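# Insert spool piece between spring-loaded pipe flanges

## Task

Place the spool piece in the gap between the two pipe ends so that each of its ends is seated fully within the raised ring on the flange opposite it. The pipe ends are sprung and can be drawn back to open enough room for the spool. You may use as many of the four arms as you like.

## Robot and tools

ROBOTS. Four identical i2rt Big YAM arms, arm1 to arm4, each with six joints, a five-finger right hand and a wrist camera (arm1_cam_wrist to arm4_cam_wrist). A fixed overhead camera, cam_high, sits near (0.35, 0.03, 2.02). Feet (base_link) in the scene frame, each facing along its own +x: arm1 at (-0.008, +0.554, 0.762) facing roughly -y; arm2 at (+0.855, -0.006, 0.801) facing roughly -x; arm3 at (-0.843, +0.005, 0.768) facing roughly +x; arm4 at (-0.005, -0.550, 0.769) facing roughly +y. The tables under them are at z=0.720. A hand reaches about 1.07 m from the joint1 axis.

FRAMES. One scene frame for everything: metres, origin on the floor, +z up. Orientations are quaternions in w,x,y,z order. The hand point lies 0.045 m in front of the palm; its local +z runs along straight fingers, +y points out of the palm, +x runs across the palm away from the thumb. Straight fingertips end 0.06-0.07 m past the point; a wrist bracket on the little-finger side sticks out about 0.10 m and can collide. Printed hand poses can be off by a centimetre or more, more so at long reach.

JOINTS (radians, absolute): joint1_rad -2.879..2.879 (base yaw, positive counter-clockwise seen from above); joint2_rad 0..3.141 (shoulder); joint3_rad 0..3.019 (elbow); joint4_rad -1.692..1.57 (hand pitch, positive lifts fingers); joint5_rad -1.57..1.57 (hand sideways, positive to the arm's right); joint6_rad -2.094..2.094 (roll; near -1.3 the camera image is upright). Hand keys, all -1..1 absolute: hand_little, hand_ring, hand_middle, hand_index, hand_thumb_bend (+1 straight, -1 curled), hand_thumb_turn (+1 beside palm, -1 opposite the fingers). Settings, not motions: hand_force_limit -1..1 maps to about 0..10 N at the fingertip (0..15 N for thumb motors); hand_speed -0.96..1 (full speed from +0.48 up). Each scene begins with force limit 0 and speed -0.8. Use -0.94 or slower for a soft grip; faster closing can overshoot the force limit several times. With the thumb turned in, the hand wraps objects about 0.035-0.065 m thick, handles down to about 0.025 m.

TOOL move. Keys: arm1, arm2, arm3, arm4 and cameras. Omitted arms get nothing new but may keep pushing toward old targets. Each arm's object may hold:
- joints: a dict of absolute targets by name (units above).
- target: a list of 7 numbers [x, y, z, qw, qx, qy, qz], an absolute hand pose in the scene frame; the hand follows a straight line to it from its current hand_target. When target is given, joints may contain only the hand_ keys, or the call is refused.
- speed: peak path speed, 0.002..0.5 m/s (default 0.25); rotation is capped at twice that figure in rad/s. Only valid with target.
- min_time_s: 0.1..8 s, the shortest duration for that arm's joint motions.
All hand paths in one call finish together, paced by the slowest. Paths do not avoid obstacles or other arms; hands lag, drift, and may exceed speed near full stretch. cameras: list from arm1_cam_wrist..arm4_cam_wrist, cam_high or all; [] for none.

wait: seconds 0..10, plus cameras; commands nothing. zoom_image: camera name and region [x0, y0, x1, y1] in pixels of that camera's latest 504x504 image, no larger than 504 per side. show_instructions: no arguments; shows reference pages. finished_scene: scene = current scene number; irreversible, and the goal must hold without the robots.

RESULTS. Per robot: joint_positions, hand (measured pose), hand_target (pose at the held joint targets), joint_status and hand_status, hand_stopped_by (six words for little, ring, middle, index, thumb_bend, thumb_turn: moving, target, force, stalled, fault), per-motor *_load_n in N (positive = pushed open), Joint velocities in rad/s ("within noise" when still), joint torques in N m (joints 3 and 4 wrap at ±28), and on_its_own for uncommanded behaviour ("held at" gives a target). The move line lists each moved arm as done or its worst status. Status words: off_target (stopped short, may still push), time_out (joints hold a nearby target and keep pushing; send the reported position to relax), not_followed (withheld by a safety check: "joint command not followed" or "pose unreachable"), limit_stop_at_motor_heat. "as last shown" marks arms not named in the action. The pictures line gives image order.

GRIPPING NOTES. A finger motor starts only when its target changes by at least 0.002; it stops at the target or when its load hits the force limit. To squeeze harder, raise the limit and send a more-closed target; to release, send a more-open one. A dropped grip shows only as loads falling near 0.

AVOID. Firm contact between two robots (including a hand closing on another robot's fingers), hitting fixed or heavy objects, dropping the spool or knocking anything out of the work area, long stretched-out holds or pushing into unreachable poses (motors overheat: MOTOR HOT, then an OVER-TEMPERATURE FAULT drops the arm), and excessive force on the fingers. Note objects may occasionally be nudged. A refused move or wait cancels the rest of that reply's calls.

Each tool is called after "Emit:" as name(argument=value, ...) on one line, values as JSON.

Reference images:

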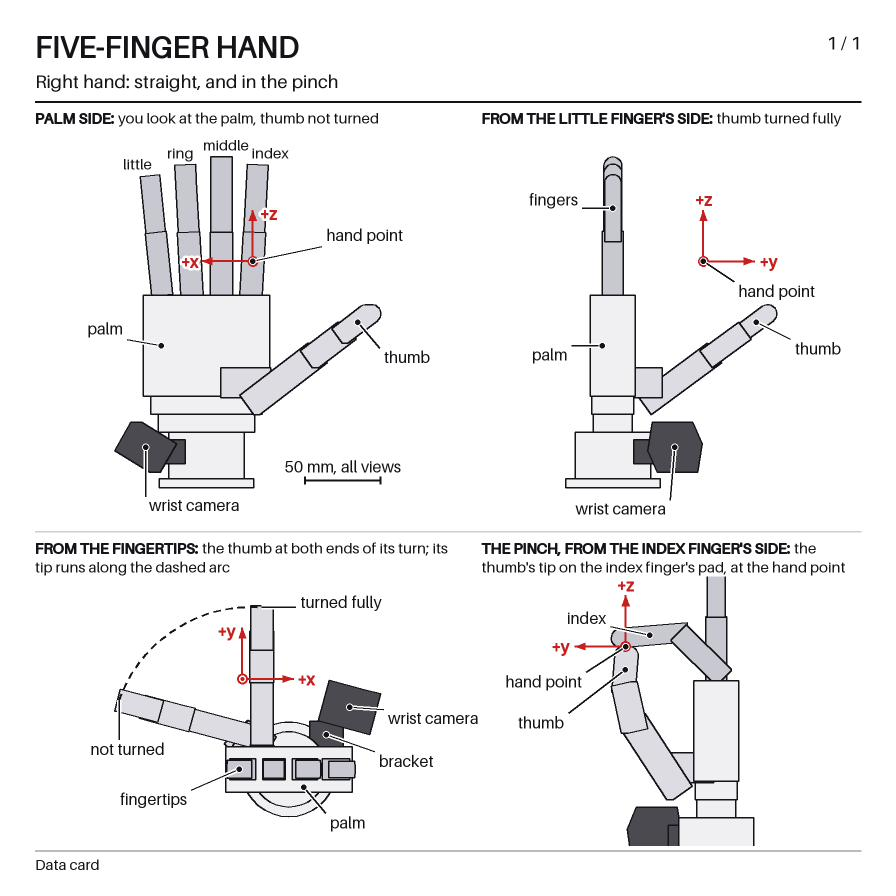

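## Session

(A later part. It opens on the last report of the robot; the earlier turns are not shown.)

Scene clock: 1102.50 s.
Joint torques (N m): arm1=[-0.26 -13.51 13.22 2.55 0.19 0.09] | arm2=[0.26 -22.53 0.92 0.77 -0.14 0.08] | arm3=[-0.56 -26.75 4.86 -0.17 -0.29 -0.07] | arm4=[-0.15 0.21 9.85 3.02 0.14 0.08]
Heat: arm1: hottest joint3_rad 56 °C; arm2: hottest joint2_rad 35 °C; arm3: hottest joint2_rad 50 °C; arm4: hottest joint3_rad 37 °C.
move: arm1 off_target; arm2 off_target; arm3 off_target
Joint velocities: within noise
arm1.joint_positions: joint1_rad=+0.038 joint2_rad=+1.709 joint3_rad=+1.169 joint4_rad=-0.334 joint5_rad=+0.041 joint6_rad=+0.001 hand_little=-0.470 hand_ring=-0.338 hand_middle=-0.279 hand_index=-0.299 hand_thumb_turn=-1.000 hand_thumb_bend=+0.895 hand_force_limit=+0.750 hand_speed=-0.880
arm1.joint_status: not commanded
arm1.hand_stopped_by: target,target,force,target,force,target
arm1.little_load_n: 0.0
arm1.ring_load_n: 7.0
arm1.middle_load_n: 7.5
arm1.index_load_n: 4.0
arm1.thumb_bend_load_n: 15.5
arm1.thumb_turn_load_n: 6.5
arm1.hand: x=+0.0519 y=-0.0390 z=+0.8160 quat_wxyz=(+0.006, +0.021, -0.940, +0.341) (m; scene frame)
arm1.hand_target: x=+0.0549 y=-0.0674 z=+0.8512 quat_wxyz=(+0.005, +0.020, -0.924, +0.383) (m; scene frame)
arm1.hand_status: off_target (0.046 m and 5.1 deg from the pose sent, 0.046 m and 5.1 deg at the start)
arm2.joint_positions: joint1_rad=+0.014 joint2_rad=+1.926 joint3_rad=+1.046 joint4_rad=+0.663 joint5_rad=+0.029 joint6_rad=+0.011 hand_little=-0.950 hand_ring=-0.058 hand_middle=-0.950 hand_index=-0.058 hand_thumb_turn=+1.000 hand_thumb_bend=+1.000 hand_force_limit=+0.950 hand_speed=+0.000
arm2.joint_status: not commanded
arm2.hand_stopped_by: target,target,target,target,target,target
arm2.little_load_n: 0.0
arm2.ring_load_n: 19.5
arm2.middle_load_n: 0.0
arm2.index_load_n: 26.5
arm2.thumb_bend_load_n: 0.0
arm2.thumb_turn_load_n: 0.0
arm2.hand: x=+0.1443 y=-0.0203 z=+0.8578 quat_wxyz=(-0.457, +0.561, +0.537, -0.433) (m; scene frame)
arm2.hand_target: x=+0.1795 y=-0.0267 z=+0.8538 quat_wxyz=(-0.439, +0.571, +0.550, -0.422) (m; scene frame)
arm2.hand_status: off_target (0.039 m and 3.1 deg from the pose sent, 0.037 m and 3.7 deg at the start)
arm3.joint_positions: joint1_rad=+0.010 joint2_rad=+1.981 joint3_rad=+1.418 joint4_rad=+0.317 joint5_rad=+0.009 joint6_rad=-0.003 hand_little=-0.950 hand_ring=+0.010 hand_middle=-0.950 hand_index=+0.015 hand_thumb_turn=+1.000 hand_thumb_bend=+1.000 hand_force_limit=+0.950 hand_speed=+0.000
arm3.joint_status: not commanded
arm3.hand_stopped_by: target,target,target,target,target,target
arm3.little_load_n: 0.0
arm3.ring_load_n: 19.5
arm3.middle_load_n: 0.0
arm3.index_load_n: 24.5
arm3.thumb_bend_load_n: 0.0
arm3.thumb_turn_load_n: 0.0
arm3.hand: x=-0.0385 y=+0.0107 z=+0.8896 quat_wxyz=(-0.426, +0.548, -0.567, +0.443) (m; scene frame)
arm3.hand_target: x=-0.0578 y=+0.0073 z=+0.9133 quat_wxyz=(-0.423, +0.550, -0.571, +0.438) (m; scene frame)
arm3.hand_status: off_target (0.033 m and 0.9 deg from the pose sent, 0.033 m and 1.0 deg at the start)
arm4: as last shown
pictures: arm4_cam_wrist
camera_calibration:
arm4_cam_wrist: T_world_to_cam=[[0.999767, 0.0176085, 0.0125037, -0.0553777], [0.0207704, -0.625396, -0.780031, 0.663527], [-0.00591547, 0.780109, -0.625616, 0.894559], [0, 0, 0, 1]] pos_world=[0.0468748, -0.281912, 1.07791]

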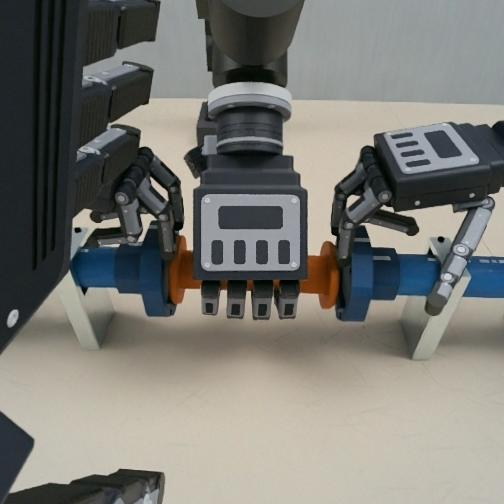

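Emit:
move(arm1={"target":[0.0590,-0.0660,0.8515,-0.0047,-0.0200,0.9239,-0.3826],"speed":0.03}, arm2={"target":[0.1720,-0.027,0.8560,0.4383,-0.5714,-0.5504,0.4222],"speed":0.02}, cameras=["arm4_cam_wrist"])

Emit:
zoom_image(camera="arm4_cam_wrist", region=[130, 170, 300, 340])

Emit:
zoom_image(camera="arm4_cam_wrist", region=[220, 170, 390, 340])

Scene clock: 1114.47 s.
Joint torques (N m): arm1=[0.32 -14.21 12.45 2.54 0.2 0.13] | arm2=[0.26 -21.3 2.32 0.9 -0.14 0.09] | arm3=[-0.67 -26.81 4.85 -0.2 -0.26 -0.07] | arm4=[-0.15 0.21 9.87 3 0.14 0.08]
Heat: arm1: hottest joint3_rad 55 °C; arm2: hottest joint2_rad 35 °C; arm3: hottest joint2_rad 50 °C; arm4: hottest joint3_rad 37 °C.
move: arm1 off_target; arm2 off_target
Joint velocities: within noise
arm1.joint_positions: joint1_rad=+0.039 joint2_rad=+1.709 joint3_rad=+1.169 joint4_rad=-0.334 joint5_rad=+0.047 joint6_rad=+0.002 hand_little=-0.470 hand_ring=-0.338 hand_middle=-0.279 hand_index=-0.299 hand_thumb_turn=-1.000 hand_thumb_bend=+0.895 hand_force_limit=+0.750 hand_speed=-0.880
arm1.joint_status: not commanded
arm1.hand_stopped_by: target,target,force,target,force,target
arm1.little_load_n: 0.0
arm1.ring_load_n: 7.0
arm1.middle_load_n: 7.0
arm1.index_load_n: 4.0
arm1.thumb_bend_load_n: 15.5
arm1.thumb_turn_load_n: 6.0
arm1.hand: x=+0.0513 y=-0.0391 z=+0.8159 quat_wxyz=(+0.008, +0.021, -0.940, +0.341) (m; scene frame)
arm1.hand_target: x=+0.0590 y=-0.0638 z=+0.8524 quat_wxyz=(+0.004, +0.020, -0.924, +0.382) (m; scene frame)
arm1.hand_status: off_target (0.045 m and 5.1 deg from the pose sent, 0.045 m and 5.1 deg at the start)
arm2.joint_positions: joint1_rad=+0.015 joint2_rad=+1.926 joint3_rad=+1.060 joint4_rad=+0.640 joint5_rad=+0.029 joint6_rad=+0.011 hand_little=-0.950 hand_ring=-0.058 hand_middle=-0.950 hand_index=-0.058 hand_thumb_turn=+1.000 hand_thumb_bend=+1.000 hand_force_limit=+0.950 hand_speed=+0.000
arm2.joint_status: not commanded
arm2.hand_stopped_by: target,target,target,target,target,target
arm2.little_load_n: 0.0
arm2.ring_load_n: 17.5
arm2.middle_load_n: 0.0
arm2.index_load_n: 23.5
arm2.thumb_bend_load_n: 0.0
arm2.thumb_turn_load_n: 0.0
arm2.hand: x=+0.1413 y=-0.0205 z=+0.8590 quat_wxyz=(-0.454, +0.563, +0.540, -0.431) (m; scene frame)
arm2.hand_target: x=+0.1698 y=-0.0268 z=+0.8546 quat_wxyz=(-0.438, +0.571, +0.550, -0.422) (m; scene frame)
arm2.hand_status: off_target (0.032 m and 2.6 deg from the pose sent, 0.029 m and 3.1 deg at the start)
arm3, arm4: as last shown
arm4.middle_load_n: 0.5
pictures: arm4_cam_wrist
camera_calibration:
arm4_cam_wrist: T_world_to_cam=[[0.999767, 0.0176085, 0.0125037, -0.0553777], [0.0207704, -0.625396, -0.780031, 0.663527], [-0.00591547, 0.780109, -0.625616, 0.894559], [0, 0, 0, 1]] pos_world=[0.0468748, -0.281912, 1.07791]

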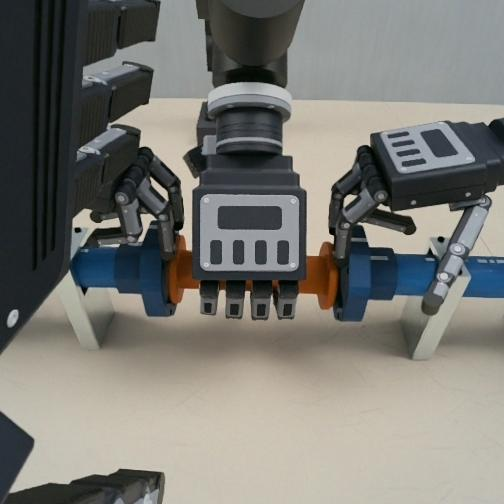

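Scaled by 2.965 from the camera's 504x504 image, which has a finer 720x720 frame.

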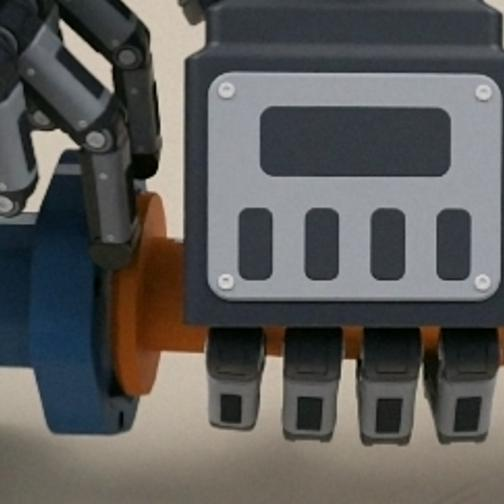

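Scaled by 2.965 from the camera's 504x504 image, which has a finer 720x720 frame.

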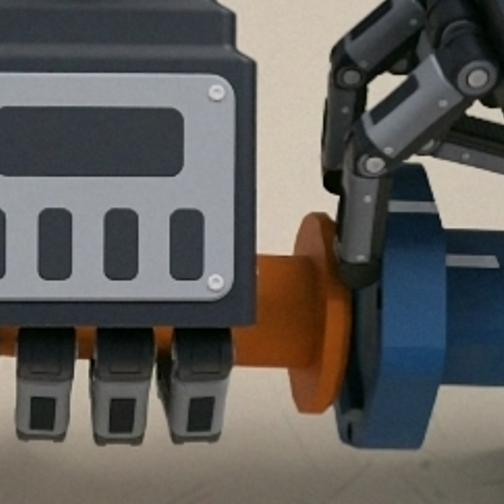

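Emit:
move(arm1={"joints":{"joint1_rad":0.068,"joint5_rad":0.041},"min_time_s":1}, cameras=["arm4_cam_wrist"])

Emit:
zoom_image(camera="arm4_cam_wrist", region=[130, 170, 300, 340])

Emit:
zoom_image(camera="arm4_cam_wrist", region=[220, 170, 390, 340])

Scene clock: 1131.27 s.
Joint torques (N m): arm1=[0.56 -14.15 12.46 2.51 -0.06 0.13] | arm2=[0.15 -21.3 2.3 0.92 -0.14 0.06] | arm3=[-0.67 -26.93 4.83 -0.16 -0.28 -0.07] | arm4=[-0.15 0.15 9.85 3 0.14 0.07]
Heat: arm1: hottest joint3_rad 54 °C; arm2: hottest joint2_rad 35 °C; arm3: hottest joint2_rad 50 °C; arm4: hottest joint3_rad 37 °C.
move: arm1 done
Joint velocities: within noise
arm1.joint_positions: joint1_rad=+0.055 joint2_rad=+1.709 joint3_rad=+1.169 joint4_rad=-0.334 joint5_rad=+0.045 joint6_rad=+0.002 hand_little=-0.470 hand_ring=-0.338 hand_middle=-0.279 hand_index=-0.299 hand_thumb_turn=-1.000 hand_thumb_bend=+0.895 hand_force_limit=+0.750 hand_speed=-0.880
arm1.joint_status: all done
arm1.hand_stopped_by: target,target,force,target,force,target
arm1.little_load_n: 0.0
arm1.ring_load_n: 6.5
arm1.middle_load_n: 7.0
arm1.index_load_n: 4.5
arm1.thumb_bend_load_n: 15.5
arm1.thumb_turn_load_n: 6.5
arm1.hand: x=+0.0613 y=-0.0380 z=+0.8160 quat_wxyz=(+0.004, +0.028, -0.939, +0.342) (m; scene frame)
arm1.hand_target: x=+0.0725 y=-0.0621 z=+0.8526 quat_wxyz=(-0.003, +0.030, -0.923, +0.382) (m; scene frame)
arm1.hand_status: not commanded
arm2, arm3, arm4: as last shown
arm2.index_load_n: 24.0
arm3.index_load_n: 25.0
arm3.thumb_turn_load_n: -0.5
arm4.middle_load_n: 0.0
arm4.thumb_bend_load_n: 0.5
pictures: arm4_cam_wrist
camera_calibration:
arm4_cam_wrist: T_world_to_cam=[[0.999767, 0.0176085, 0.0125037, -0.0553777], [0.0207704, -0.625396, -0.780031, 0.663527], [-0.00591547, 0.780109, -0.625616, 0.894559], [0, 0, 0, 1]] pos_world=[0.0468748, -0.281912, 1.07791]

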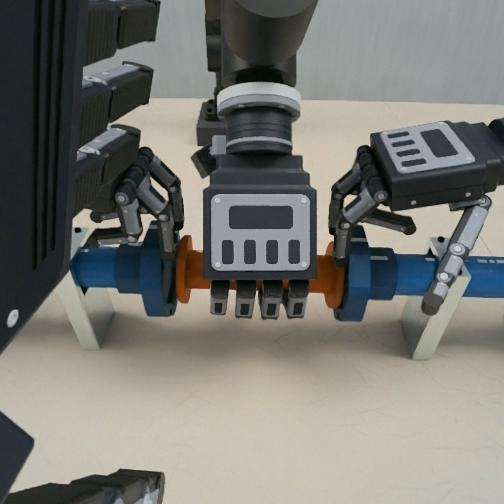

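Scaled by 2.965 from the camera's 504x504 image, which has a finer 720x720 frame.

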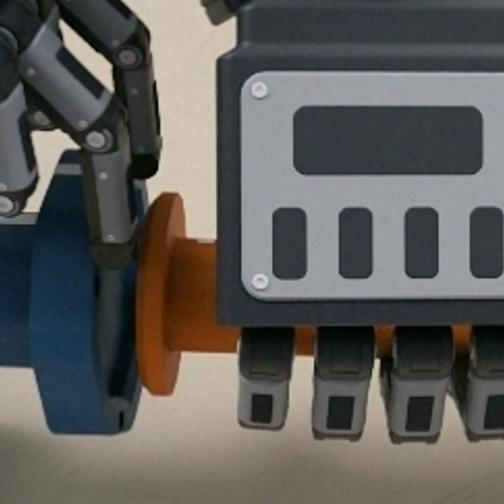

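Scaled by 2.965 from the camera's 504x504 image, which has a finer 720x720 frame.

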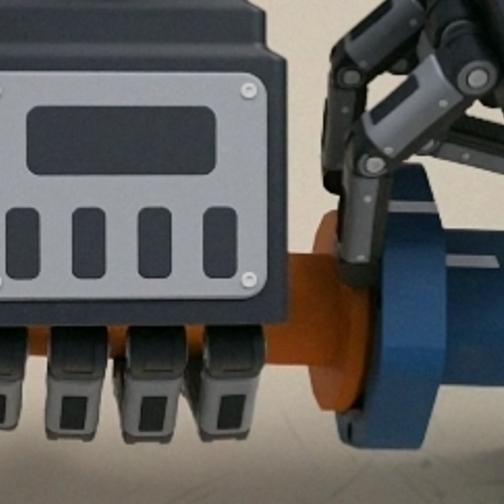

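Emit:
move(arm1={"joints":{"joint5_rad":0.058},"min_time_s":1}, arm3={"target":[-0.050,0.007,0.913,0.4225,-0.5507,0.5711,-0.4380],"speed":0.02}, cameras=["arm4_cam_wrist","cam_high"])

Emit:
zoom_image(camera="arm4_cam_wrist", region=[130, 170, 300, 340])

Emit:
zoom_image(camera="arm4_cam_wrist", region=[220, 170, 390, 340])

Emit:
zoom_image(camera="cam_high", region=[200, 230, 300, 330])

Scene clock: 1153.63 s.
Joint torques (N m): arm1=[0.44 -14.1 12.48 2.54 0.19 0.13] | arm2=[0.32 -21.42 2.32 0.98 -0.12 0.07] | arm3=[-0.97 -25.41 5.64 -0.06 -0.27 -0.06] | arm4=[-0.15 0.21 9.84 3 0.14 0.08]
Heat: arm1: hottest joint3_rad 53 °C; arm2: hottest joint2_rad 35 °C; arm3: hottest joint2_rad 49 °C; arm4: hottest joint3_rad 37 °C.
move: arm1 done; arm3 off_target
Joint velocities: within noise
arm1.joint_positions: joint1_rad=+0.056 joint2_rad=+1.709 joint3_rad=+1.169 joint4_rad=-0.334 joint5_rad=+0.056 joint6_rad=+0.002 hand_little=-0.470 hand_ring=-0.338 hand_middle=-0.279 hand_index=-0.299 hand_thumb_turn=-1.000 hand_thumb_bend=+0.895 hand_force_limit=+0.750 hand_speed=-0.880
arm1.joint_status: all done
arm1.hand_stopped_by: target,target,force,target,force,target
arm1.little_load_n: 0.0
arm1.ring_load_n: 7.0
arm1.middle_load_n: 7.0
arm1.index_load_n: 4.5
arm1.thumb_bend_load_n: 15.5
arm1.thumb_turn_load_n: 6.5
arm1.hand: x=+0.0602 y=-0.0382 z=+0.8158 quat_wxyz=(+0.009, +0.027, -0.939, +0.342) (m; scene frame)
arm1.hand_target: x=+0.0691 y=-0.0626 z=+0.8523 quat_wxyz=(+0.005, +0.027, -0.923, +0.383) (m; scene frame)
arm1.hand_status: not commanded
arm2, arm4: as last shown
arm2.thumb_turn_load_n: -0.5
arm3.joint_positions: joint1_rad=+0.010 joint2_rad=+1.989 joint3_rad=+1.439 joint4_rad=+0.305 joint5_rad=+0.009 joint6_rad=-0.003 hand_little=-0.950 hand_ring=+0.010 hand_middle=-0.950 hand_index=+0.015 hand_thumb_turn=+1.000 hand_thumb_bend=+1.000 hand_force_limit=+0.950 hand_speed=+0.000
arm3.joint_status: not commanded
arm3.hand_stopped_by: target,target,target,target,target,target
arm3.little_load_n: 0.0
arm3.ring_load_n: 17.0
arm3.middle_load_n: 0.0
arm3.index_load_n: 21.5
arm3.thumb_bend_load_n: 0.0
arm3.thumb_turn_load_n: -0.5
arm3.hand: x=-0.0333 y=+0.0105 z=+0.8920 quat_wxyz=(-0.426, +0.548, -0.567, +0.443) (m; scene frame)
arm3.hand_target: x=-0.0486 y=+0.0072 z=+0.9120 quat_wxyz=(-0.423, +0.550, -0.571, +0.438) (m; scene frame)
arm3.hand_status: off_target (0.027 m and 0.9 deg from the pose sent, 0.026 m and 0.9 deg at the start)
arm4.thumb_bend_load_n: 0.0
pictures: arm4_cam_wrist, cam_high
camera_calibration:
arm4_cam_wrist: T_world_to_cam=[[0.999767, 0.0176085, 0.0125037, -0.0553777], [0.0207704, -0.625396, -0.780031, 0.663527], [-0.00591547, 0.780109, -0.625616, 0.894559], [0, 0, 0, 1]] pos_world=[0.0468748, -0.281912, 1.07791]

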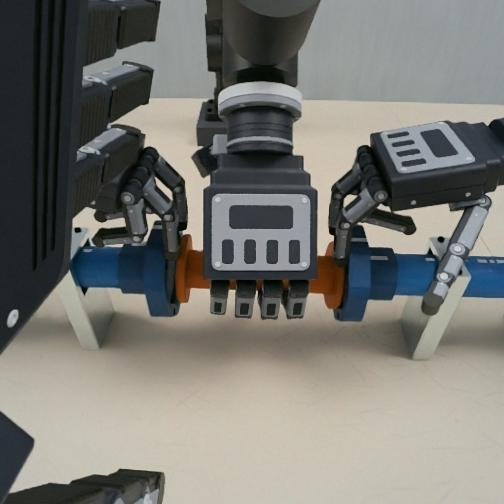

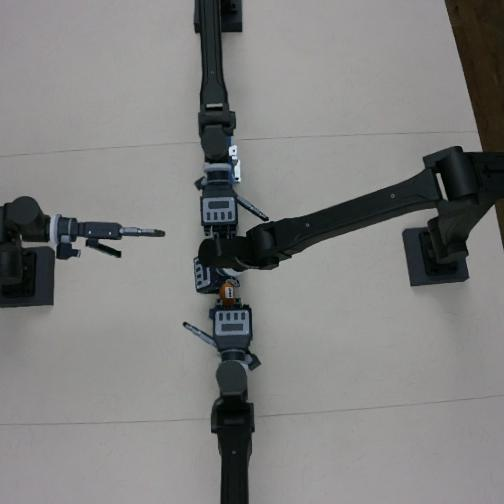

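Scaled by 2.965 from the camera's 504x504 image, which has a finer 720x720 frame.

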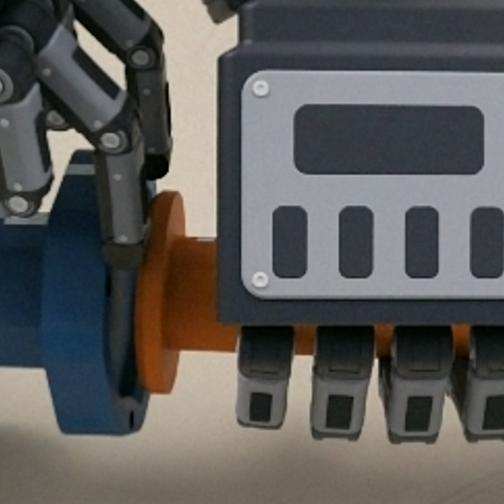

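Scaled by 2.965 from the camera's 504x504 image, which has a finer 720x720 frame.

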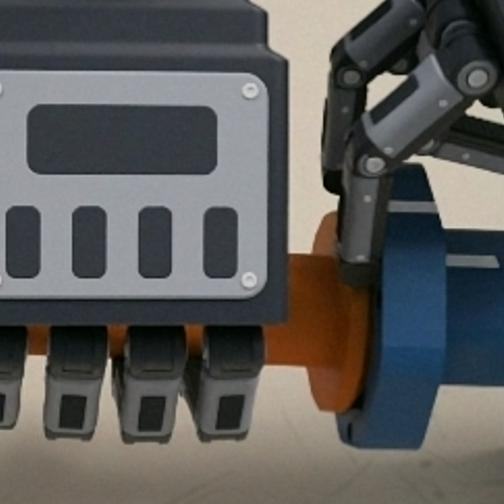

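Scaled by 5.040 from the camera's 504x504 image, which has a finer 720x720 frame.

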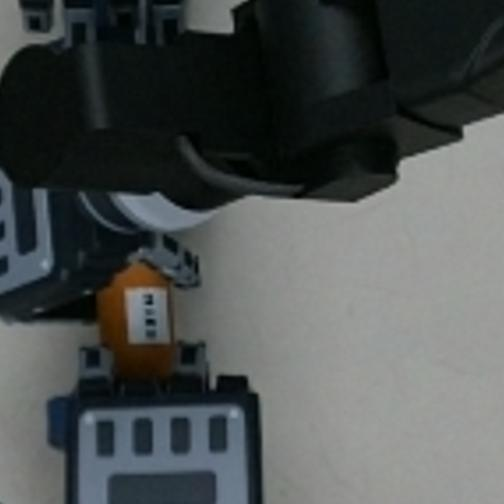

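Emit:
move(arm1={"target":[0.0680,-0.0575,0.8530,-0.005,-0.027,0.923,-0.383],"speed":0.03}, cameras=["arm4_cam_wrist","cam_high"])

Emit:
zoom_image(camera="arm4_cam_wrist", region=[130, 170, 300, 340])

Emit:
zoom_image(camera="arm4_cam_wrist", region=[220, 170, 390, 340])

Emit:
zoom_image(camera="cam_high", region=[200, 270, 260, 330])

Scene clock: 1174.93 s.
Joint torques (N m): arm1=[0.32 -15.38 10.8 2.65 0.15 0.13] | arm2=[0.26 -21.25 2.32 0.99 -0.13 0.08] | arm3=[-0.91 -25.52 5.75 -0.02 -0.26 -0.07] | arm4=[-0.15 0.15 9.85 3.02 0.14 0.08]
Heat: arm1: hottest joint3_rad 53 °C; arm2: hottest joint2_rad 34 °C; arm3: hottest joint2_rad 51 °C; arm4: hottest joint3_rad 37 °C.
move: arm1 off_target
Joint velocities: within noise
arm1.joint_positions: joint1_rad=+0.056 joint2_rad=+1.708 joint3_rad=+1.169 joint4_rad=-0.334 joint5_rad=+0.056 joint6_rad=+0.002 hand_little=-0.470 hand_ring=-0.338 hand_middle=-0.279 hand_index=-0.299 hand_thumb_turn=-1.000 hand_thumb_bend=+0.895 hand_force_limit=+0.750 hand_speed=-0.880
arm1.joint_status: not commanded
arm1.hand_stopped_by: target,target,force,target,force,target
arm1.little_load_n: 0.0
arm1.ring_load_n: 6.5
arm1.middle_load_n: 7.5
arm1.index_load_n: 4.5
arm1.thumb_bend_load_n: 15.5
arm1.thumb_turn_load_n: 7.0
arm1.hand: x=+0.0602 y=-0.0383 z=+0.8162 quat_wxyz=(+0.009, +0.027, -0.939, +0.342) (m; scene frame)
arm1.hand_target: x=+0.0678 y=-0.0560 z=+0.8532 quat_wxyz=(+0.005, +0.027, -0.923, +0.383) (m; scene frame)
arm1.hand_status: off_target (0.042 m and 5.1 deg from the pose sent, 0.043 m and 5.1 deg at the start)
arm2, arm3, arm4: as last shown
arm3.ring_load_n: 16.5
arm3.index_load_n: 22.0
pictures: arm4_cam_wrist, cam_high
camera_calibration:
arm4_cam_wrist: T_world_to_cam=[[0.999767, 0.0176085, 0.0125037, -0.0553777], [0.0207704, -0.625396, -0.780031, 0.663527], [-0.00591547, 0.780109, -0.625616, 0.894559], [0, 0, 0, 1]] pos_world=[0.0468748, -0.281912, 1.07791]

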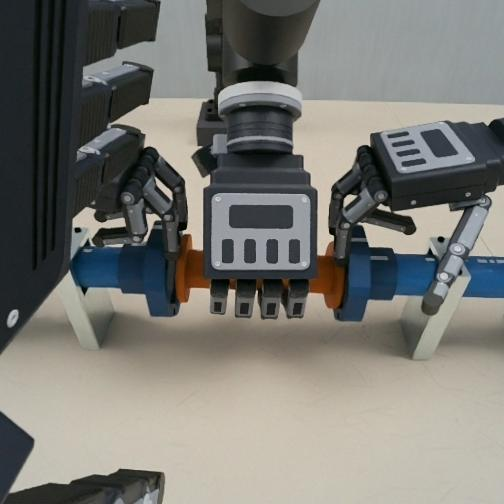

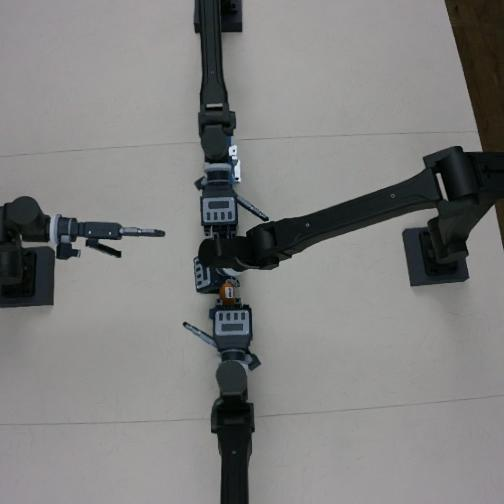

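Scaled by 2.965 from the camera's 504x504 image, which has a finer 720x720 frame.

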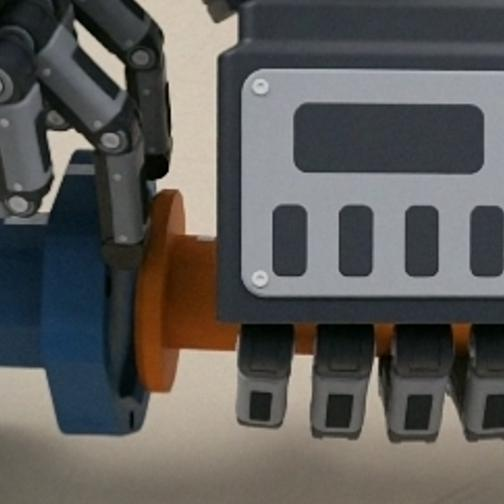

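Scaled by 2.965 from the camera's 504x504 image, which has a finer 720x720 frame.

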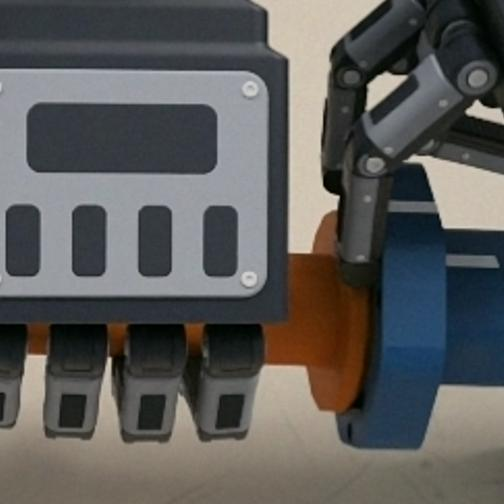

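Scaled by 8.400 from the camera's 504x504 image, which has a finer 720x720 frame.

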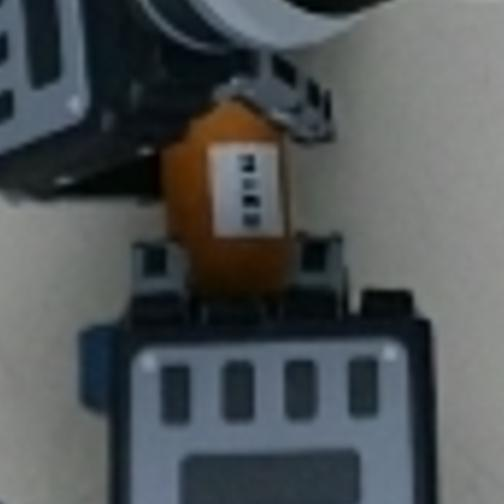

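Emit:
zoom_image(camera="arm4_cam_wrist", region=[310, 230, 370, 330])

Emit:
zoom_image(camera="arm4_cam_wrist", region=[140, 220, 200, 320])

Scaled by 5.040 from the camera's 504x504 image, which has a finer 720x720 frame.

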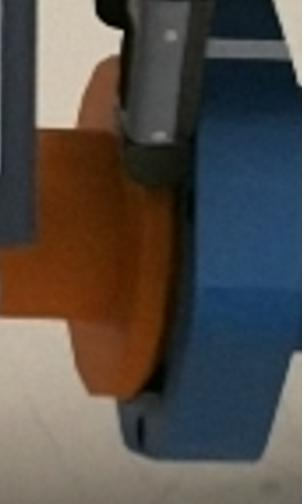

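Scaled by 5.040 from the camera's 504x504 image, which has a finer 720x720 frame.

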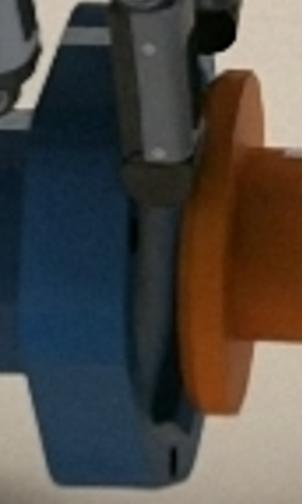

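Emit:
move(arm1={"target":[0.0680,-0.0525,0.8530,-0.0018,-0.0257,0.923,-0.383],"speed":0.03}, cameras=["arm4_cam_wrist","cam_high"])

Emit:
zoom_image(camera="arm4_cam_wrist", region=[130, 170, 300, 340])

Emit:
zoom_image(camera="arm4_cam_wrist", region=[220, 170, 390, 340])

Emit:
zoom_image(camera="cam_high", region=[200, 270, 260, 330])

Scene clock: 1231.67 s.
Joint torques (N m): arm1=[0.21 -15.68 10.04 2.71 0 0.16] | arm2=[0.21 -21.3 2.32 0.94 -0.13 0.09] | arm3=[-0.26 -25.35 5.64 -0.08 -0.29 -0.04] | arm4=[-0.21 0.15 9.85 3 0.14 0.08]
Heat: arm1: hottest joint3_rad 50 °C; arm2: hottest joint2_rad 34 °C; arm3: hottest joint2_rad 51 °C; arm4: hottest joint3_rad 37 °C.
move: arm1 off_target
Joint velocities: within noise
arm1.joint_positions: joint1_rad=+0.056 joint2_rad=+1.702 joint3_rad=+1.163 joint4_rad=-0.331 joint5_rad=+0.053 joint6_rad=+0.002 hand_little=-0.470 hand_ring=-0.338 hand_middle=-0.279 hand_index=-0.299 hand_thumb_turn=-1.000 hand_thumb_bend=+0.895 hand_force_limit=+0.750 hand_speed=-0.880
arm1.joint_status: not commanded
arm1.hand_stopped_by: target,target,force,target,force,target
arm1.little_load_n: 0.0
arm1.ring_load_n: 6.5
arm1.middle_load_n: 7.5
arm1.index_load_n: 5.0
arm1.thumb_bend_load_n: 15.0
arm1.thumb_turn_load_n: 7.0
arm1.hand: x=+0.0606 y=-0.0369 z=+0.8176 quat_wxyz=(+0.008, +0.028, -0.939, +0.344) (m; scene frame)
arm1.hand_target: x=+0.0678 y=-0.0515 z=+0.8532 quat_wxyz=(+0.001, +0.026, -0.923, +0.383) (m; scene frame)
arm1.hand_status: off_target (0.039 m and 4.9 deg from the pose sent, 0.040 m and 5.1 deg at the start)
arm2, arm3, arm4: as last shown
arm2.ring_load_n: 17.0
arm3.index_load_n: 21.5
pictures: arm4_cam_wrist, cam_high
camera_calibration:
arm4_cam_wrist: T_world_to_cam=[[0.999767, 0.0176085, 0.0125037, -0.0553777], [0.0207704, -0.625396, -0.780031, 0.663527], [-0.00591547, 0.780109, -0.625616, 0.894559], [0, 0, 0, 1]] pos_world=[0.0468748, -0.281912, 1.07791]

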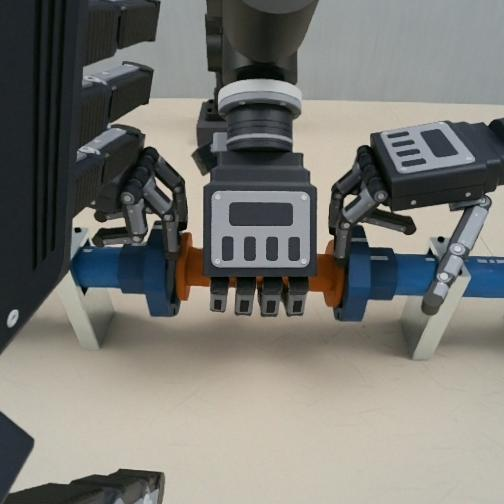

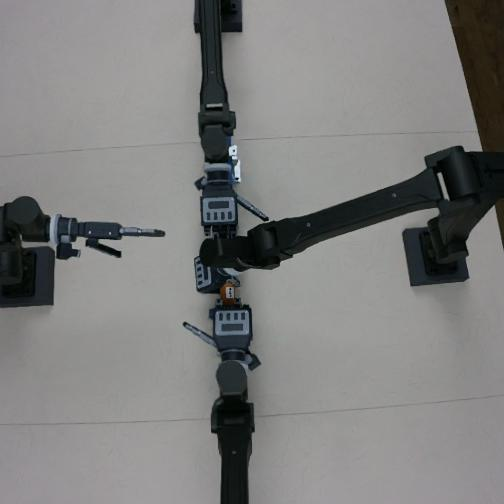

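Scaled by 2.965 from the camera's 504x504 image, which has a finer 720x720 frame.

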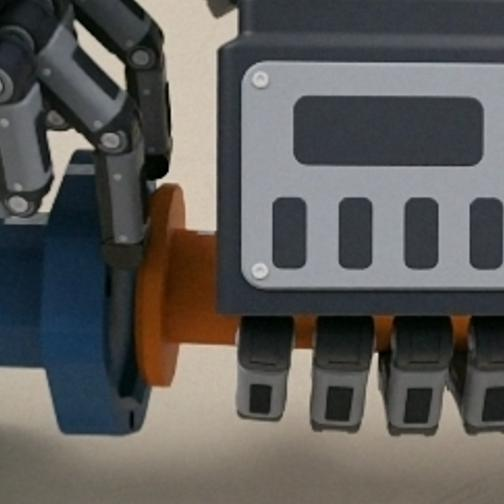

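Scaled by 2.965 from the camera's 504x504 image, which has a finer 720x720 frame.

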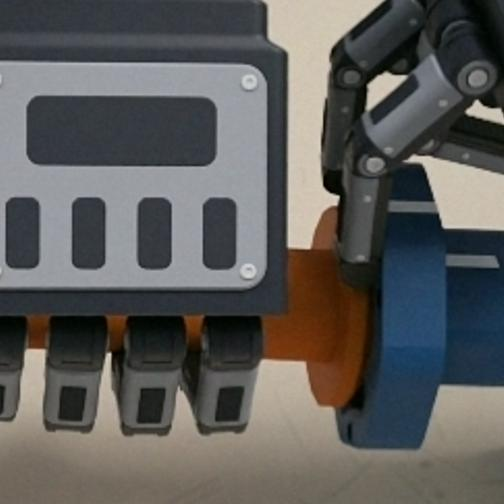

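Scaled by 8.400 from the camera's 504x504 image, which has a finer 720x720 frame.

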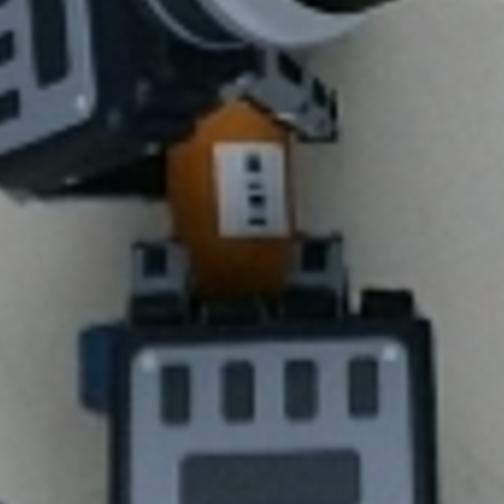

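Emit:
zoom_image(camera="cam_high", region=[214, 276, 242, 304])

Scaled by 18.000 from the camera's 504x504 image, which has a finer 720x720 frame.

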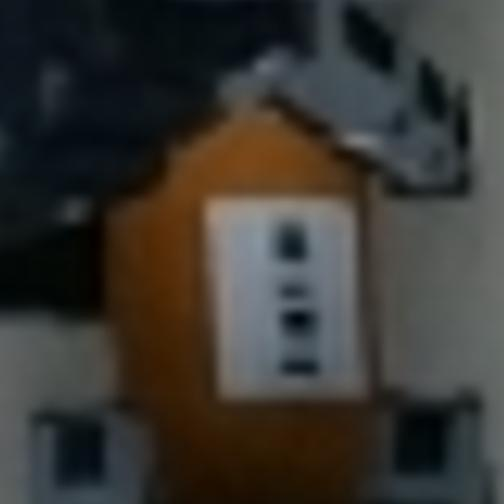

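Emit:
move(arm1={"joints":{"joint1_rad":0.036,"joint5_rad":0.037,"joint6_rad":0.022},"min_time_s":1.5}, cameras=["arm4_cam_wrist","cam_high"])

Emit:
zoom_image(camera="arm4_cam_wrist", region=[130, 170, 300, 340])

Emit:
zoom_image(camera="arm4_cam_wrist", region=[220, 170, 390, 340])

Emit:
zoom_image(camera="cam_high", region=[214, 276, 242, 304])

Scene clock: 1329.30 s.
Joint torques (N m): arm1=[-1.67 -15.68 10 2.71 -0.02 0.23] | arm2=[0.26 -21.36 2.37 0.96 -0.12 0.09] | arm3=[-0.21 -25.47 5.74 -0.1 -0.3 -0.06] | arm4=[-0.21 0.21 9.83 3.02 0.14 0.08]
Heat: arm1: hottest joint3_rad 47 °C; arm2: hottest joint2_rad 34 °C; arm3: hottest joint2_rad 50 °C; arm4: hottest joint3_rad 37 °C.
move: arm1 done
Joint velocities: within noise
arm1.joint_positions: joint1_rad=+0.051 joint2_rad=+1.702 joint3_rad=+1.163 joint4_rad=-0.331 joint5_rad=+0.040 joint6_rad=+0.005 hand_little=-0.470 hand_ring=-0.338 hand_middle=-0.279 hand_index=-0.299 hand_thumb_turn=-1.000 hand_thumb_bend=+0.895 hand_force_limit=+0.750 hand_speed=-0.880
arm1.joint_status: all done
arm1.hand_stopped_by: target,target,force,target,force,target
arm1.little_load_n: 0.0
arm1.ring_load_n: 6.0
arm1.middle_load_n: 7.5
arm1.index_load_n: 5.0
arm1.thumb_bend_load_n: 15.5
arm1.thumb_turn_load_n: 7.0
arm1.hand: x=+0.0605 y=-0.0369 z=+0.8180 quat_wxyz=(+0.002, +0.027, -0.939, +0.344) (m; scene frame)
arm1.hand_target: x=+0.0536 y=-0.0533 z=+0.8536 quat_wxyz=(-0.001, +0.010, -0.924, +0.383) (m; scene frame)
arm1.hand_status: not commanded
arm2, arm3: as last shown
arm2.ring_load_n: 17.5
arm2.thumb_turn_load_n: 0.0
arm4.joint_positions: joint1_rad=+0.038 joint2_rad=+0.526 joint3_rad=+0.386 joint4_rad=-0.036 joint5_rad=+0.130 joint6_rad=-1.286 hand_little=+1.000 hand_ring=+1.000 hand_middle=+1.000 hand_index=+1.000 hand_thumb_turn=+1.000 hand_thumb_bend=+1.000 hand_force_limit=+0.000 hand_speed=-0.800
arm4.joint_status: not commanded
arm4.hand_stopped_by: target,target,target,target,target,target
arm4.little_load_n: 0.0
arm4.ring_load_n: 0.0
arm4.middle_load_n: 0.0
arm4.index_load_n: 0.0
arm4.thumb_bend_load_n: 0.0
arm4.thumb_turn_load_n: 0.0
arm4.hand: x=+0.0492 y=-0.1946 z=+1.0077 quat_wxyz=(-0.498, +0.622, +0.441, +0.414) (m; scene frame)
arm4.hand_target: x=+0.0539 y=-0.1922 z=+1.0111 quat_wxyz=(-0.501, +0.625, +0.429, +0.418) (m; scene frame)
arm4.hand_status: not commanded
pictures: arm4_cam_wrist, cam_high
camera_calibration:
arm4_cam_wrist: T_world_to_cam=[[0.999767, 0.0176085, 0.0125037, -0.0553777], [0.0207704, -0.625396, -0.780031, 0.663527], [-0.00591547, 0.780109, -0.625616, 0.894559], [0, 0, 0, 1]] pos_world=[0.0468748, -0.281912, 1.07791]

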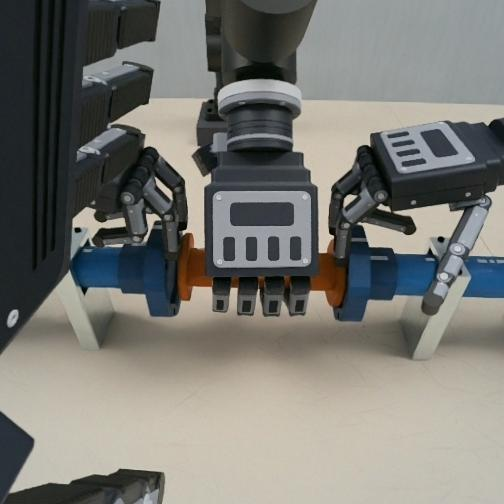

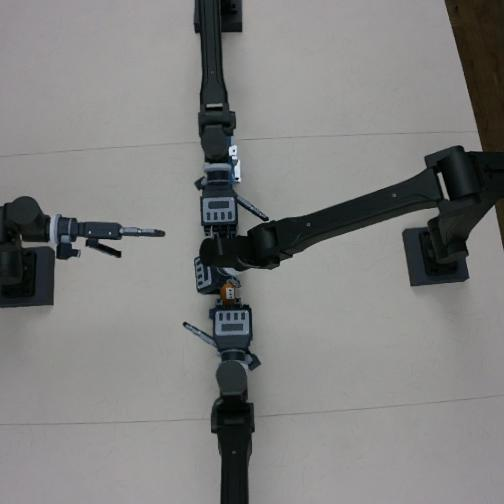

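Scaled by 2.965 from the camera's 504x504 image, which has a finer 720x720 frame.

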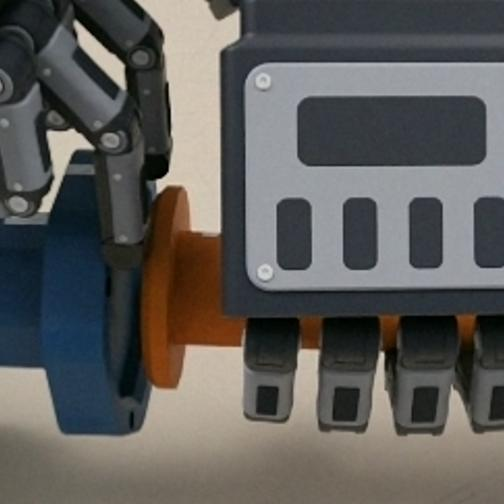

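Scaled by 2.965 from the camera's 504x504 image, which has a finer 720x720 frame.

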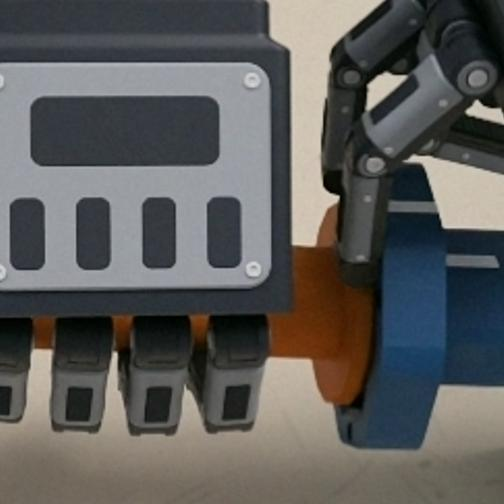

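Scaled by 18.000 from the camera's 504x504 image, which has a finer 720x720 frame.

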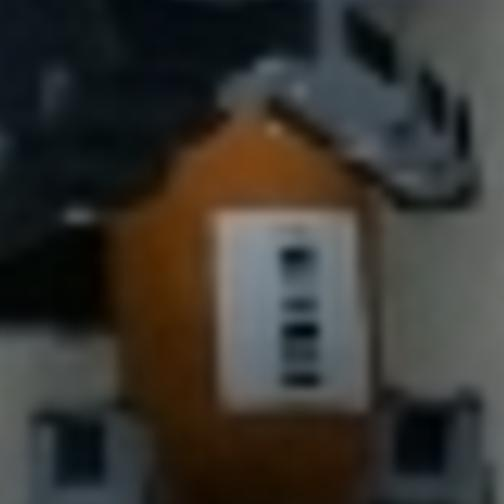

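Emit:
move(arm1={"joints":{"joint1_rad":0.030,"joint6_rad":0.030},"min_time_s":1.5}, cameras=["arm4_cam_wrist","cam_high"])

Emit:
zoom_image(camera="arm4_cam_wrist", region=[130, 170, 300, 340])

Emit:
zoom_image(camera="arm4_cam_wrist", region=[220, 170, 390, 340])

Emit:
zoom_image(camera="cam_high", region=[214, 276, 242, 304])

Scene clock: 1344.87 s.
Joint torques (N m): arm1=[-1.9 -15.62 10.11 2.73 0.05 0.23] | arm2=[0.26 -21.25 2.28 0.99 -0.13 0.07] | arm3=[-0.56 -25.41 5.7 0.02 -0.29 -0.05] | arm4=[-0.15 0.15 9.85 3 0.14 0.08]
Heat: arm1: hottest joint3_rad 46 °C; arm2: hottest joint2_rad 34 °C; arm3: hottest joint2_rad 50 °C; arm4: hottest joint3_rad 37 °C.
move: arm1 done
Joint velocities: within noise
arm1.joint_positions: joint1_rad=+0.049 joint2_rad=+1.702 joint3_rad=+1.162 joint4_rad=-0.331 joint5_rad=+0.038 joint6_rad=+0.013 hand_little=-0.470 hand_ring=-0.338 hand_middle=-0.279 hand_index=-0.299 hand_thumb_turn=-1.000 hand_thumb_bend=+0.895 hand_force_limit=+0.750 hand_speed=-0.880
arm1.joint_status: all done
arm1.hand_stopped_by: target,target,force,target,force,target
arm1.little_load_n: 0.0
arm1.ring_load_n: 6.0
arm1.middle_load_n: 7.5
arm1.index_load_n: 5.5
arm1.thumb_bend_load_n: 15.5
arm1.thumb_turn_load_n: 7.5
arm1.hand: x=+0.0599 y=-0.0367 z=+0.8177 quat_wxyz=(+0.000, +0.022, -0.939, +0.343) (m; scene frame)
arm1.hand_target: x=+0.0505 y=-0.0537 z=+0.8537 quat_wxyz=(-0.002, +0.004, -0.924, +0.383) (m; scene frame)
arm1.hand_status: not commanded
arm2, arm3, arm4: as last shown
arm2.index_load_n: 24.5
arm2.thumb_turn_load_n: -0.5
arm3.ring_load_n: 17.0
pictures: arm4_cam_wrist, cam_high
camera_calibration:
arm4_cam_wrist: T_world_to_cam=[[0.999767, 0.0176085, 0.0125037, -0.0553777], [0.0207704, -0.625396, -0.780031, 0.663527], [-0.00591547, 0.780109, -0.625616, 0.894559], [0, 0, 0, 1]] pos_world=[0.0468748, -0.281912, 1.07791]

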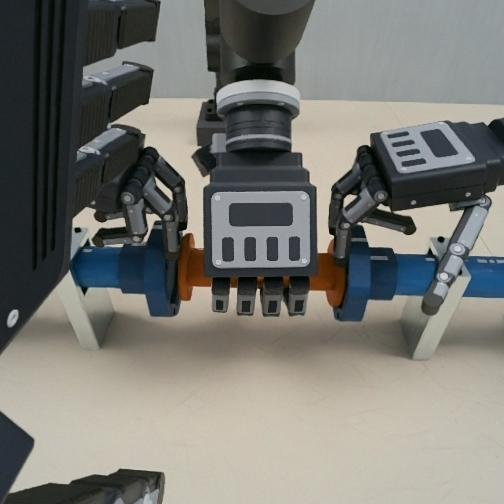

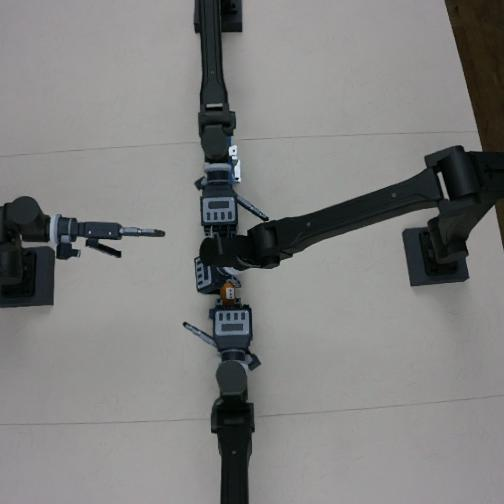

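Scaled by 2.965 from the camera's 504x504 image, which has a finer 720x720 frame.

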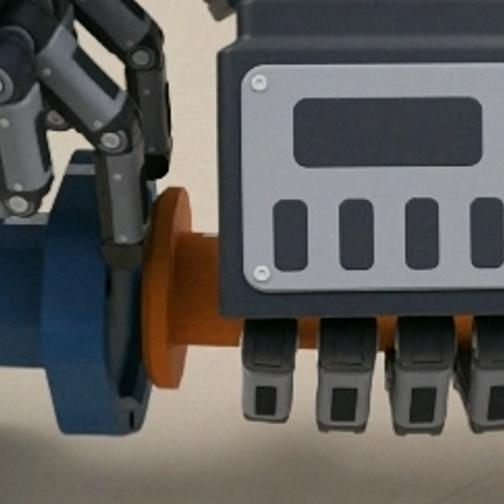

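Scaled by 2.965 from the camera's 504x504 image, which has a finer 720x720 frame.

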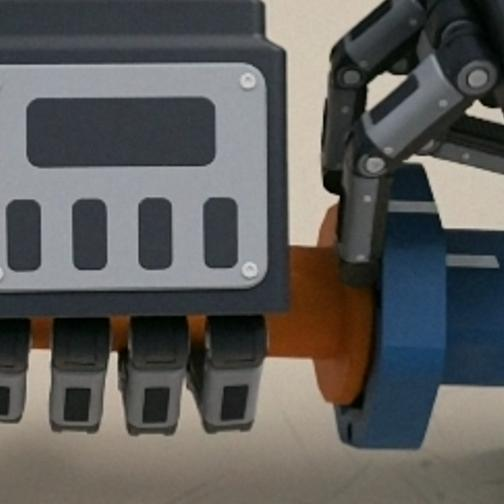

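Scaled by 18.000 from the camera's 504x504 image, which has a finer 720x720 frame.

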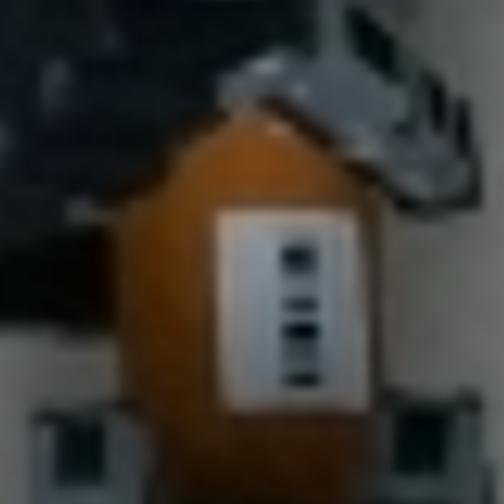

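Emit:
move(arm1={"joints":{"joint1_rad":0.040},"min_time_s":1}, arm3={"target":[-0.042,0.007,0.911,0.4225,-0.5507,0.5711,-0.4380],"speed":0.02}, cameras=["arm4_cam_wrist","cam_high"])

Emit:
zoom_image(camera="arm4_cam_wrist", region=[130, 170, 300, 340])

Emit:
zoom_image(camera="arm4_cam_wrist", region=[220, 170, 390, 340])

Scene clock: 1363.13 s.
Joint torques (N m): arm1=[-1.14 -15.62 10.11 2.69 0.04 0.22] | arm2=[0.32 -21.3 2.39 0.91 -0.13 0.09] | arm3=[-1.08 -24.82 6.64 0.16 -0.28 -0.06] | arm4=[-0.15 0.21 9.84 2.99 0.14 0.07]
Heat: arm1: hottest joint3_rad 46 °C; arm2: hottest joint2_rad 34 °C; arm3: hottest joint2_rad 50 °C; arm4: hottest joint3_rad 37 °C.
move: arm1 done; arm3 off_target
Joint velocities: within noise
arm1.joint_positions: joint1_rad=+0.049 joint2_rad=+1.702 joint3_rad=+1.162 joint4_rad=-0.331 joint5_rad=+0.038 joint6_rad=+0.013 hand_little=-0.470 hand_ring=-0.338 hand_middle=-0.279 hand_index=-0.299 hand_thumb_turn=-1.000 hand_thumb_bend=+0.895 hand_force_limit=+0.750 hand_speed=-0.880
arm1.joint_status: all done
arm1.hand_stopped_by: target,target,force,target,force,target
arm1.little_load_n: 0.0
arm1.ring_load_n: 5.5
arm1.middle_load_n: 7.5
arm1.index_load_n: 5.0
arm1.thumb_bend_load_n: 15.0
arm1.thumb_turn_load_n: 7.5
arm1.hand: x=+0.0599 y=-0.0367 z=+0.8177 quat_wxyz=(+0.000, +0.022, -0.939, +0.343) (m; scene frame)
arm1.hand_target: x=+0.0565 y=-0.0531 z=+0.8537 quat_wxyz=(-0.004, +0.009, -0.924, +0.383) (m; scene frame)
arm1.hand_status: not commanded
arm2, arm4: as last shown
arm2.thumb_turn_load_n: 0.0
arm3.joint_positions: joint1_rad=+0.010 joint2_rad=+1.996 joint3_rad=+1.454 joint4_rad=+0.294 joint5_rad=+0.009 joint6_rad=-0.003 hand_little=-0.950 hand_ring=+0.010 hand_middle=-0.950 hand_index=+0.015 hand_thumb_turn=+1.000 hand_thumb_bend=+1.000 hand_force_limit=+0.950 hand_speed=+0.000
arm3.joint_status: not commanded
arm3.hand_stopped_by: target,target,target,target,target,target
arm3.little_load_n: 0.0
arm3.ring_load_n: 14.5
arm3.middle_load_n: 0.0
arm3.index_load_n: 18.5
arm3.thumb_bend_load_n: 0.0
arm3.thumb_turn_load_n: -0.5
arm3.hand: x=-0.0298 y=+0.0104 z=+0.8923 quat_wxyz=(-0.425, +0.549, -0.568, +0.442) (m; scene frame)
arm3.hand_target: x=-0.0412 y=+0.0071 z=+0.9103 quat_wxyz=(-0.423, +0.551, -0.571, +0.438) (m; scene frame)
arm3.hand_status: off_target (0.023 m and 0.7 deg from the pose sent, 0.021 m and 0.9 deg at the start)
pictures: arm4_cam_wrist, cam_high
camera_calibration:
arm4_cam_wrist: T_world_to_cam=[[0.999767, 0.0176085, 0.0125037, -0.0553777], [0.0207704, -0.625396, -0.780031, 0.663527], [-0.00591547, 0.780109, -0.625616, 0.894559], [0, 0, 0, 1]] pos_world=[0.0468748, -0.281912, 1.07791]

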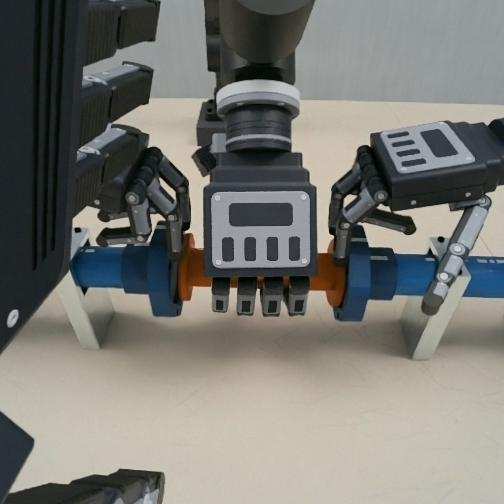

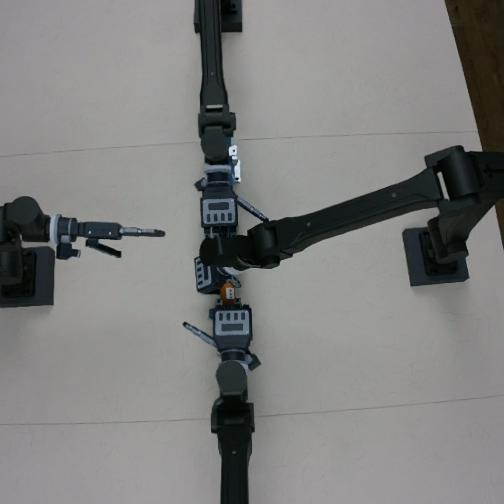

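Scaled by 2.965 from the camera's 504x504 image, which has a finer 720x720 frame.

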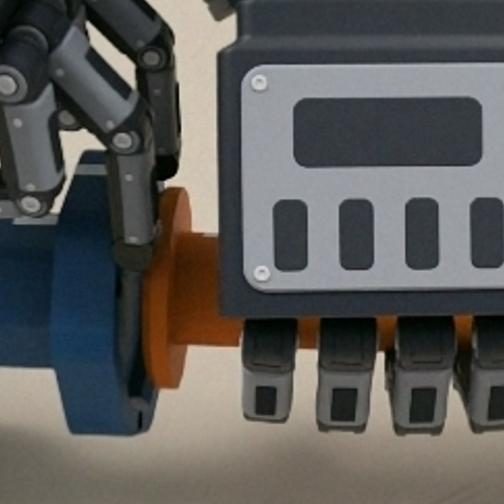

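Scaled by 2.965 from the camera's 504x504 image, which has a finer 720x720 frame.

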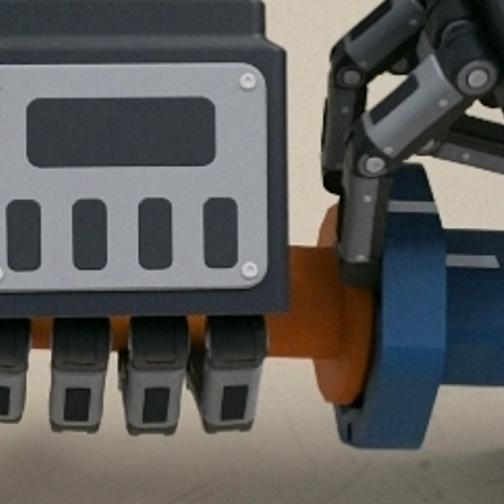

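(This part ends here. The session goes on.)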